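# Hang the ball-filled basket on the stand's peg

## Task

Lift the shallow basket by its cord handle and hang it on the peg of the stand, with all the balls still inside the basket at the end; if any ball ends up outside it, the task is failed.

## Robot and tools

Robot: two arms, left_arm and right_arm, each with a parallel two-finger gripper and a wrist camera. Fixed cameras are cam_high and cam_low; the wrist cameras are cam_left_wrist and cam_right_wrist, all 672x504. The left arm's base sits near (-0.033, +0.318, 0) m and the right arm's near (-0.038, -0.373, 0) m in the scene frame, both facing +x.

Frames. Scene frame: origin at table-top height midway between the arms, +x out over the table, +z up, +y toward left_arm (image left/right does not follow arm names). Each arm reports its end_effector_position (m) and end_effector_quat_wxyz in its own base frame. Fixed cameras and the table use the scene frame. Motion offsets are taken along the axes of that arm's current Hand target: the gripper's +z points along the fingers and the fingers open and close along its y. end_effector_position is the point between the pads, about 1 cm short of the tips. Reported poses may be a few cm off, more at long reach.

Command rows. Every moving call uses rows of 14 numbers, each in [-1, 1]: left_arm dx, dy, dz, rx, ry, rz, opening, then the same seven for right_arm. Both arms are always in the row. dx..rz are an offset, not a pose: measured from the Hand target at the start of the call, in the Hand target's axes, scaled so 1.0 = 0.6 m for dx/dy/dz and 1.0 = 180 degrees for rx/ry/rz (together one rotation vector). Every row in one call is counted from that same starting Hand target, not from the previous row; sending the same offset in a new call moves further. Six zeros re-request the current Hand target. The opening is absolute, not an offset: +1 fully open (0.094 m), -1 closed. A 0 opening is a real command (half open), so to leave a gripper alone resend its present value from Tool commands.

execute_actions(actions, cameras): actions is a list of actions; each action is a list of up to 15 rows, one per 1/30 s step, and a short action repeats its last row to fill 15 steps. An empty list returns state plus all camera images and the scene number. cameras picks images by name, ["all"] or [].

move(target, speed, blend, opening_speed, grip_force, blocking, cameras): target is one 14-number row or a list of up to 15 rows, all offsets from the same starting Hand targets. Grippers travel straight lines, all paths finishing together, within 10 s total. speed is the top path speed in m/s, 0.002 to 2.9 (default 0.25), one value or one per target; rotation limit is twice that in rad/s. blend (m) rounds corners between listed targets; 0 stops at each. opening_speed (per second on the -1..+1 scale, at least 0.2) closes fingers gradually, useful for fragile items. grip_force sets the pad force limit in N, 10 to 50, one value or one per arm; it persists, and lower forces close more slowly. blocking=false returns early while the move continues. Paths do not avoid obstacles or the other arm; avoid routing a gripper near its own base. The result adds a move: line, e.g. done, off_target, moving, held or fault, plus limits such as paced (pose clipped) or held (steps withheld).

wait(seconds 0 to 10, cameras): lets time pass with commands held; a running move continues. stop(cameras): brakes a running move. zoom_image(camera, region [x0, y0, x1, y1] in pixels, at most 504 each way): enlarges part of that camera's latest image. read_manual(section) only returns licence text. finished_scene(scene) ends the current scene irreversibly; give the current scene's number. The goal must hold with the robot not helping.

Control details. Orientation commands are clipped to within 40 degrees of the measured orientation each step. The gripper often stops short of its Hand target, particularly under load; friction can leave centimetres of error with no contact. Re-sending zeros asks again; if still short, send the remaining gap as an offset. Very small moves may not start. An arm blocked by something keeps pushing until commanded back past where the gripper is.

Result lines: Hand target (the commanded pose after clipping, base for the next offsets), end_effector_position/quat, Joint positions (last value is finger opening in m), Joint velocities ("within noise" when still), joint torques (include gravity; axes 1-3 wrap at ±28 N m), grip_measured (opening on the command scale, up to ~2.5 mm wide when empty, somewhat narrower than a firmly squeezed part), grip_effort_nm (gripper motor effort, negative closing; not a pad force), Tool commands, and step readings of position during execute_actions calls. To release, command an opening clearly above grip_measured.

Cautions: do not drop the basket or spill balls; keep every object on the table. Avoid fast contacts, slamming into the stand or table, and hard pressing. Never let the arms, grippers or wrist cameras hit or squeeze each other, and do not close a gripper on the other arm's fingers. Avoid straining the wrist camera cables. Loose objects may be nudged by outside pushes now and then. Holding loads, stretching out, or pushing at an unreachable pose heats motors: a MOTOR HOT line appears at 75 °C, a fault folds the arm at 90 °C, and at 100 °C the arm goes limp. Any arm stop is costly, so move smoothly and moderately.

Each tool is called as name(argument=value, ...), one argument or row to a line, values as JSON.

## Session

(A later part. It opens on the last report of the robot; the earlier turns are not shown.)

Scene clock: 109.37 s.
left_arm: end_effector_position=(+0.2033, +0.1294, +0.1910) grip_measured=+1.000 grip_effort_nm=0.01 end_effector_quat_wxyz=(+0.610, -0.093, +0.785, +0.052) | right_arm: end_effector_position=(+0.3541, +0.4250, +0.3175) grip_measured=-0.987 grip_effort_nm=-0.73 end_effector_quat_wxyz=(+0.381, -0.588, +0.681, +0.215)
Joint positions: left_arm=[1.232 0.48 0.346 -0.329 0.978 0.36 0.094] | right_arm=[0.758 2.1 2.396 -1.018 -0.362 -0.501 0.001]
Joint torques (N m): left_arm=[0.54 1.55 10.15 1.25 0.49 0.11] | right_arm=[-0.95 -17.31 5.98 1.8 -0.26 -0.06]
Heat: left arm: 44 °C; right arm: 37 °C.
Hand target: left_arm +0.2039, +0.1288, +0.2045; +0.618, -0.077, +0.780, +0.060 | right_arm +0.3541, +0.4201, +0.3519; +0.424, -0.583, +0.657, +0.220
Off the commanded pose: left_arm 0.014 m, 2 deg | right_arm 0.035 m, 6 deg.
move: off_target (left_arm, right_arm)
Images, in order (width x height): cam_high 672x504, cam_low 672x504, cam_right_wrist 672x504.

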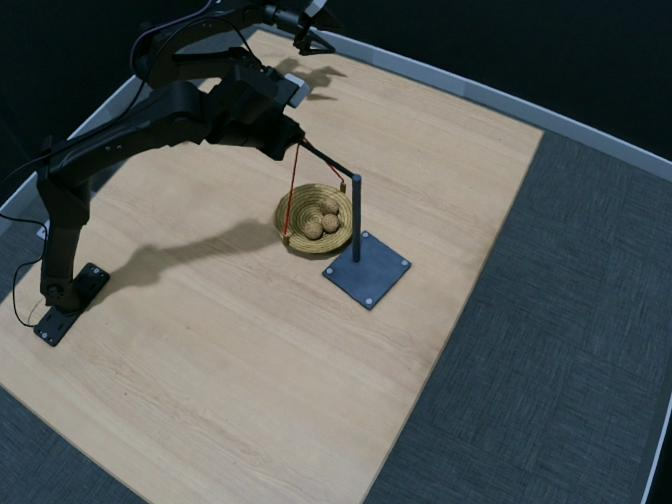

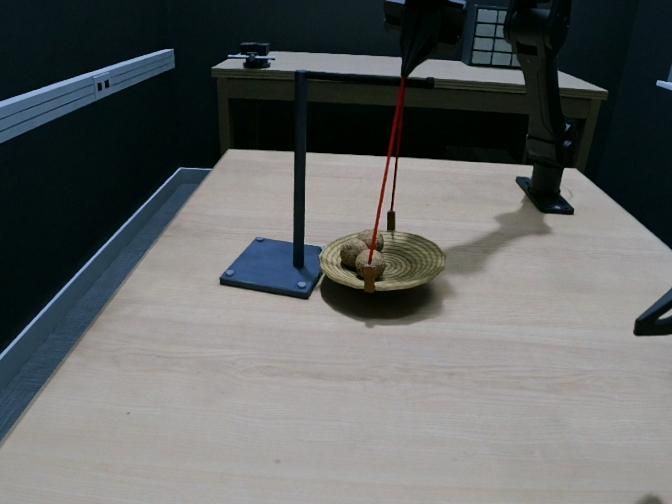

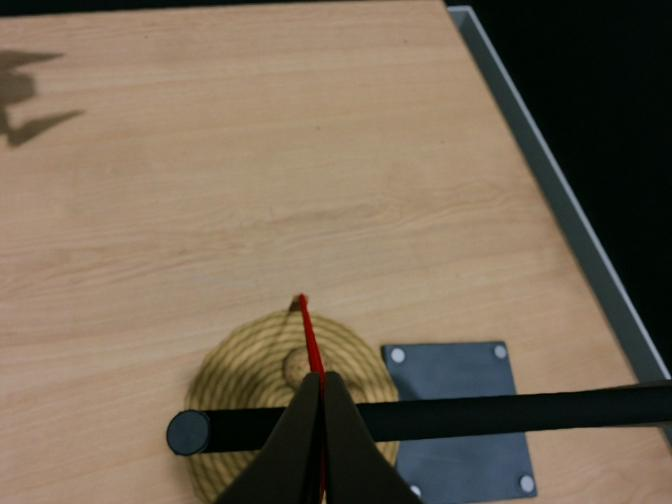

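move(
  target=[0,0,0,0,0,0,1,0.020,0.005,0.014,0,0,0,-1],
  speed=0.03,
  cameras=["cam_low","cam_right_wrist"],
)

zoom_image(
  camera="cam_low",
  region=[340, 20, 500, 140],
)

Scene clock: 114.17 s.
left_arm: end_effector_position=(+0.2033, +0.1294, +0.1910) grip_measured=+1.000 grip_effort_nm=0.01 end_effector_quat_wxyz=(+0.610, -0.093, +0.785, +0.052) | right_arm: end_effector_position=(+0.3529, +0.4255, +0.3167) grip_measured=-0.987 grip_effort_nm=-0.73 end_effector_quat_wxyz=(+0.397, -0.587, +0.671, +0.218)
Joint positions: left_arm=[1.232 0.48 0.346 -0.329 0.978 0.36 0.094] | right_arm=[0.758 2.037 2.263 -0.91 -0.37 -0.503 0.001]
Joint torques (N m): left_arm=[0.53 1.55 10.14 1.25 0.49 0.11] | right_arm=[-0.69 -15.56 5.82 1.69 -0.25 -0.07]
Heat: left arm: 44 °C; right arm: 40 °C.
Hand target: left_arm +0.2039, +0.1288, +0.2045; +0.618, -0.077, +0.780, +0.060 | right_arm +0.3542, +0.4204, +0.3370; +0.424, -0.584, +0.657, +0.220
Off the commanded pose: left_arm 0.014 m, 2 deg | right_arm 0.021 m, 3 deg.
move: off_target (left_arm, right_arm)
Images, in order (width x height): cam_low 672x504, cam_right_wrist 672x504.

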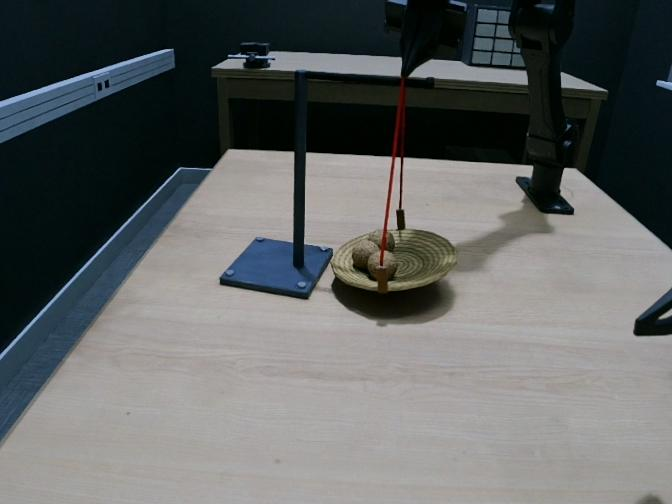

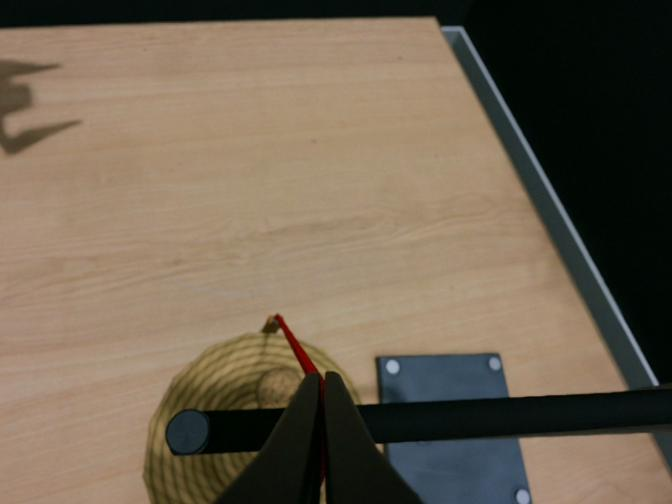

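Scaled by 3.150.

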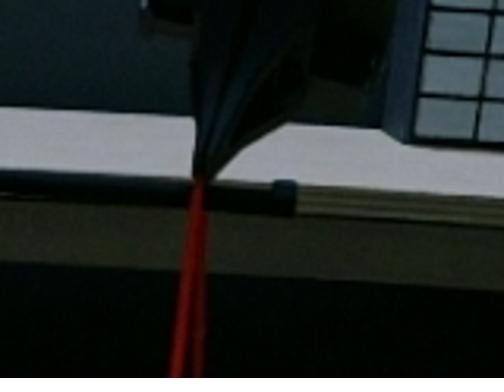

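move(
  target=[0,0,0,0,0,0,1,0,0,0,0,0,0,-0.5],
  opening_speed=0.25,
  cameras=["cam_high","cam_low","cam_right_wrist"],
)

zoom_image(
  camera="cam_low",
  region=[340, 20, 500, 140],
)

Scene clock: 117.83 s.
left_arm: end_effector_position=(+0.2033, +0.1294, +0.1910) grip_measured=+1.000 grip_effort_nm=0.01 end_effector_quat_wxyz=(+0.610, -0.093, +0.785, +0.052) | right_arm: end_effector_position=(+0.3542, +0.4268, +0.3174) grip_measured=-0.503 grip_effort_nm=0.13 end_effector_quat_wxyz=(+0.401, -0.587, +0.669, +0.219)
Joint positions: left_arm=[1.232 0.48 0.346 -0.329 0.978 0.36 0.094] | right_arm=[0.758 2.037 2.258 -0.896 -0.37 -0.503 0.023]
Joint torques (N m): left_arm=[0.53 1.58 10.15 1.25 0.49 0.11] | right_arm=[-0.72 -15.62 6.19 1.57 -0.25 -0.09]
Heat: left arm: 44 °C; right arm: 41 °C.
Hand target: left_arm +0.2039, +0.1288, +0.2045; +0.618, -0.077, +0.780, +0.060 | right_arm +0.3543, +0.4204, +0.3370; +0.424, -0.583, +0.657, +0.220
Off the commanded pose: left_arm 0.014 m, 2 deg | right_arm 0.021 m, 3 deg.
move: off_target (left_arm, right_arm)
Images, in order (width x height): cam_high 672x504, cam_low 672x504, cam_right_wrist 672x504.

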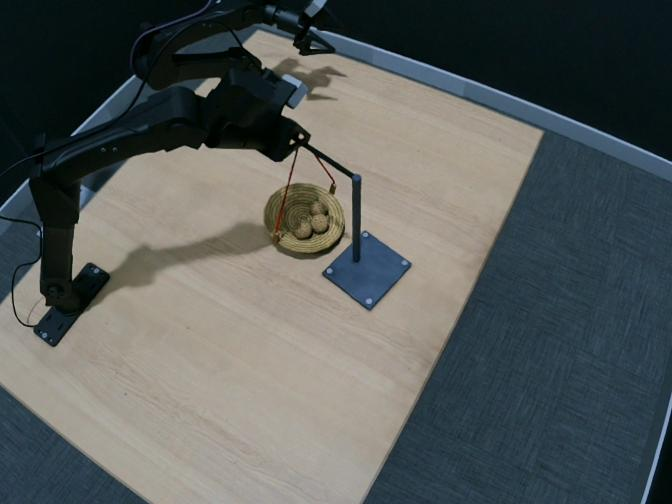

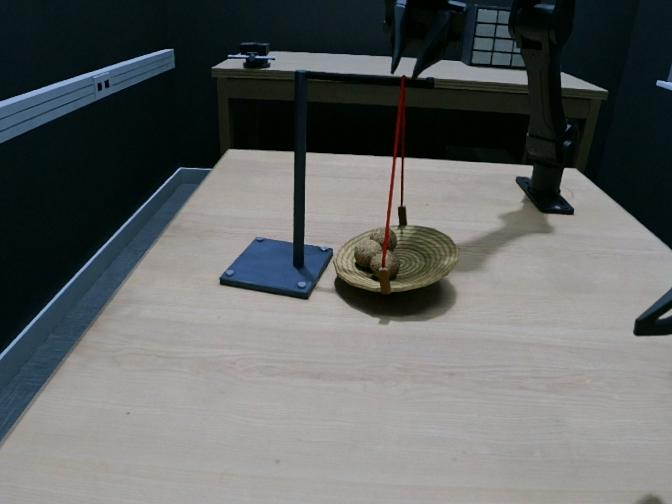

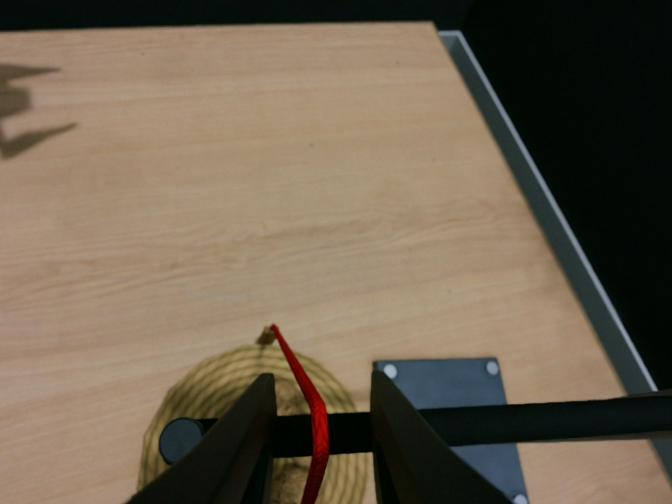

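Scaled by 3.150.

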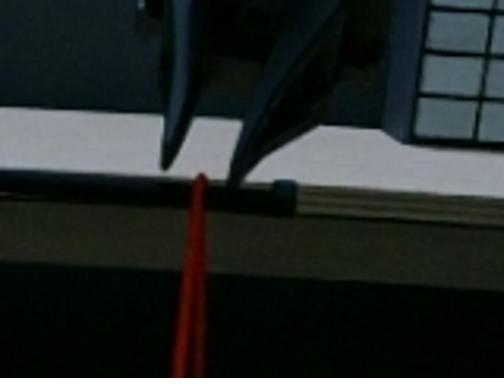

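Perfect. Retreat.

move(
  target=[
    [0,0,0,0,0,0,1,-0.081,-0.02,-0.055,0,0,0,-0.5],
    [0,0,0,0,0,0,1,-0.081,-0.02,-0.35,0,0,0,-0.5],
  ],
  speed=[0.05,0.15],
  cameras=["cam_high","cam_low"],
)

Scene clock: 123.00 s.
left_arm: end_effector_position=(+0.2033, +0.1294, +0.1910) grip_measured=+1.000 grip_effort_nm=0.00 end_effector_quat_wxyz=(+0.610, -0.093, +0.785, +0.052) | right_arm: end_effector_position=(+0.3107, +0.2880, +0.4804) grip_measured=-0.503 grip_effort_nm=0.13 end_effector_quat_wxyz=(+0.481, -0.545, +0.647, +0.230)
Joint positions: left_arm=[1.232 0.48 0.346 -0.329 0.978 0.36 0.094] | right_arm=[0.518 1.944 2.849 -1.44 -0.558 -0.559 0.023]
Joint torques (N m): left_arm=[0.54 1.55 10.15 1.24 0.49 0.12] | right_arm=[-0.38 -10.29 5.86 1.26 -0.29 -0.07]
Heat: left arm: 44 °C; right arm: 41 °C.
Hand target: left_arm +0.2039, +0.1288, +0.2045; +0.618, -0.077, +0.780, +0.060 | right_arm +0.3006, +0.2815, +0.4934; +0.424, -0.584, +0.657, +0.220
Off the commanded pose: left_arm 0.014 m, 2 deg | right_arm 0.018 m, 8 deg.
elbow stopped short (right arm): the move would have taken joint 3 (elbow) straighter than the controller allows.
move: off_target (left_arm, right_arm)
Images, in order (width x height): cam_high 672x504, cam_low 672x504.

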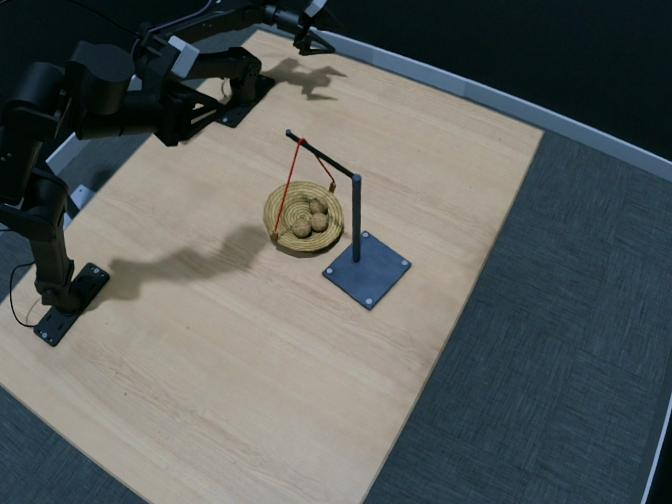

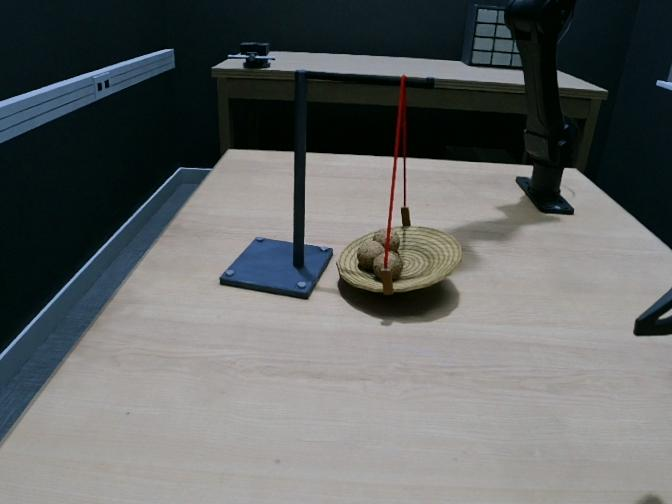

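finished_scene(
  scene=2,
)

The scene is finished: the task was done.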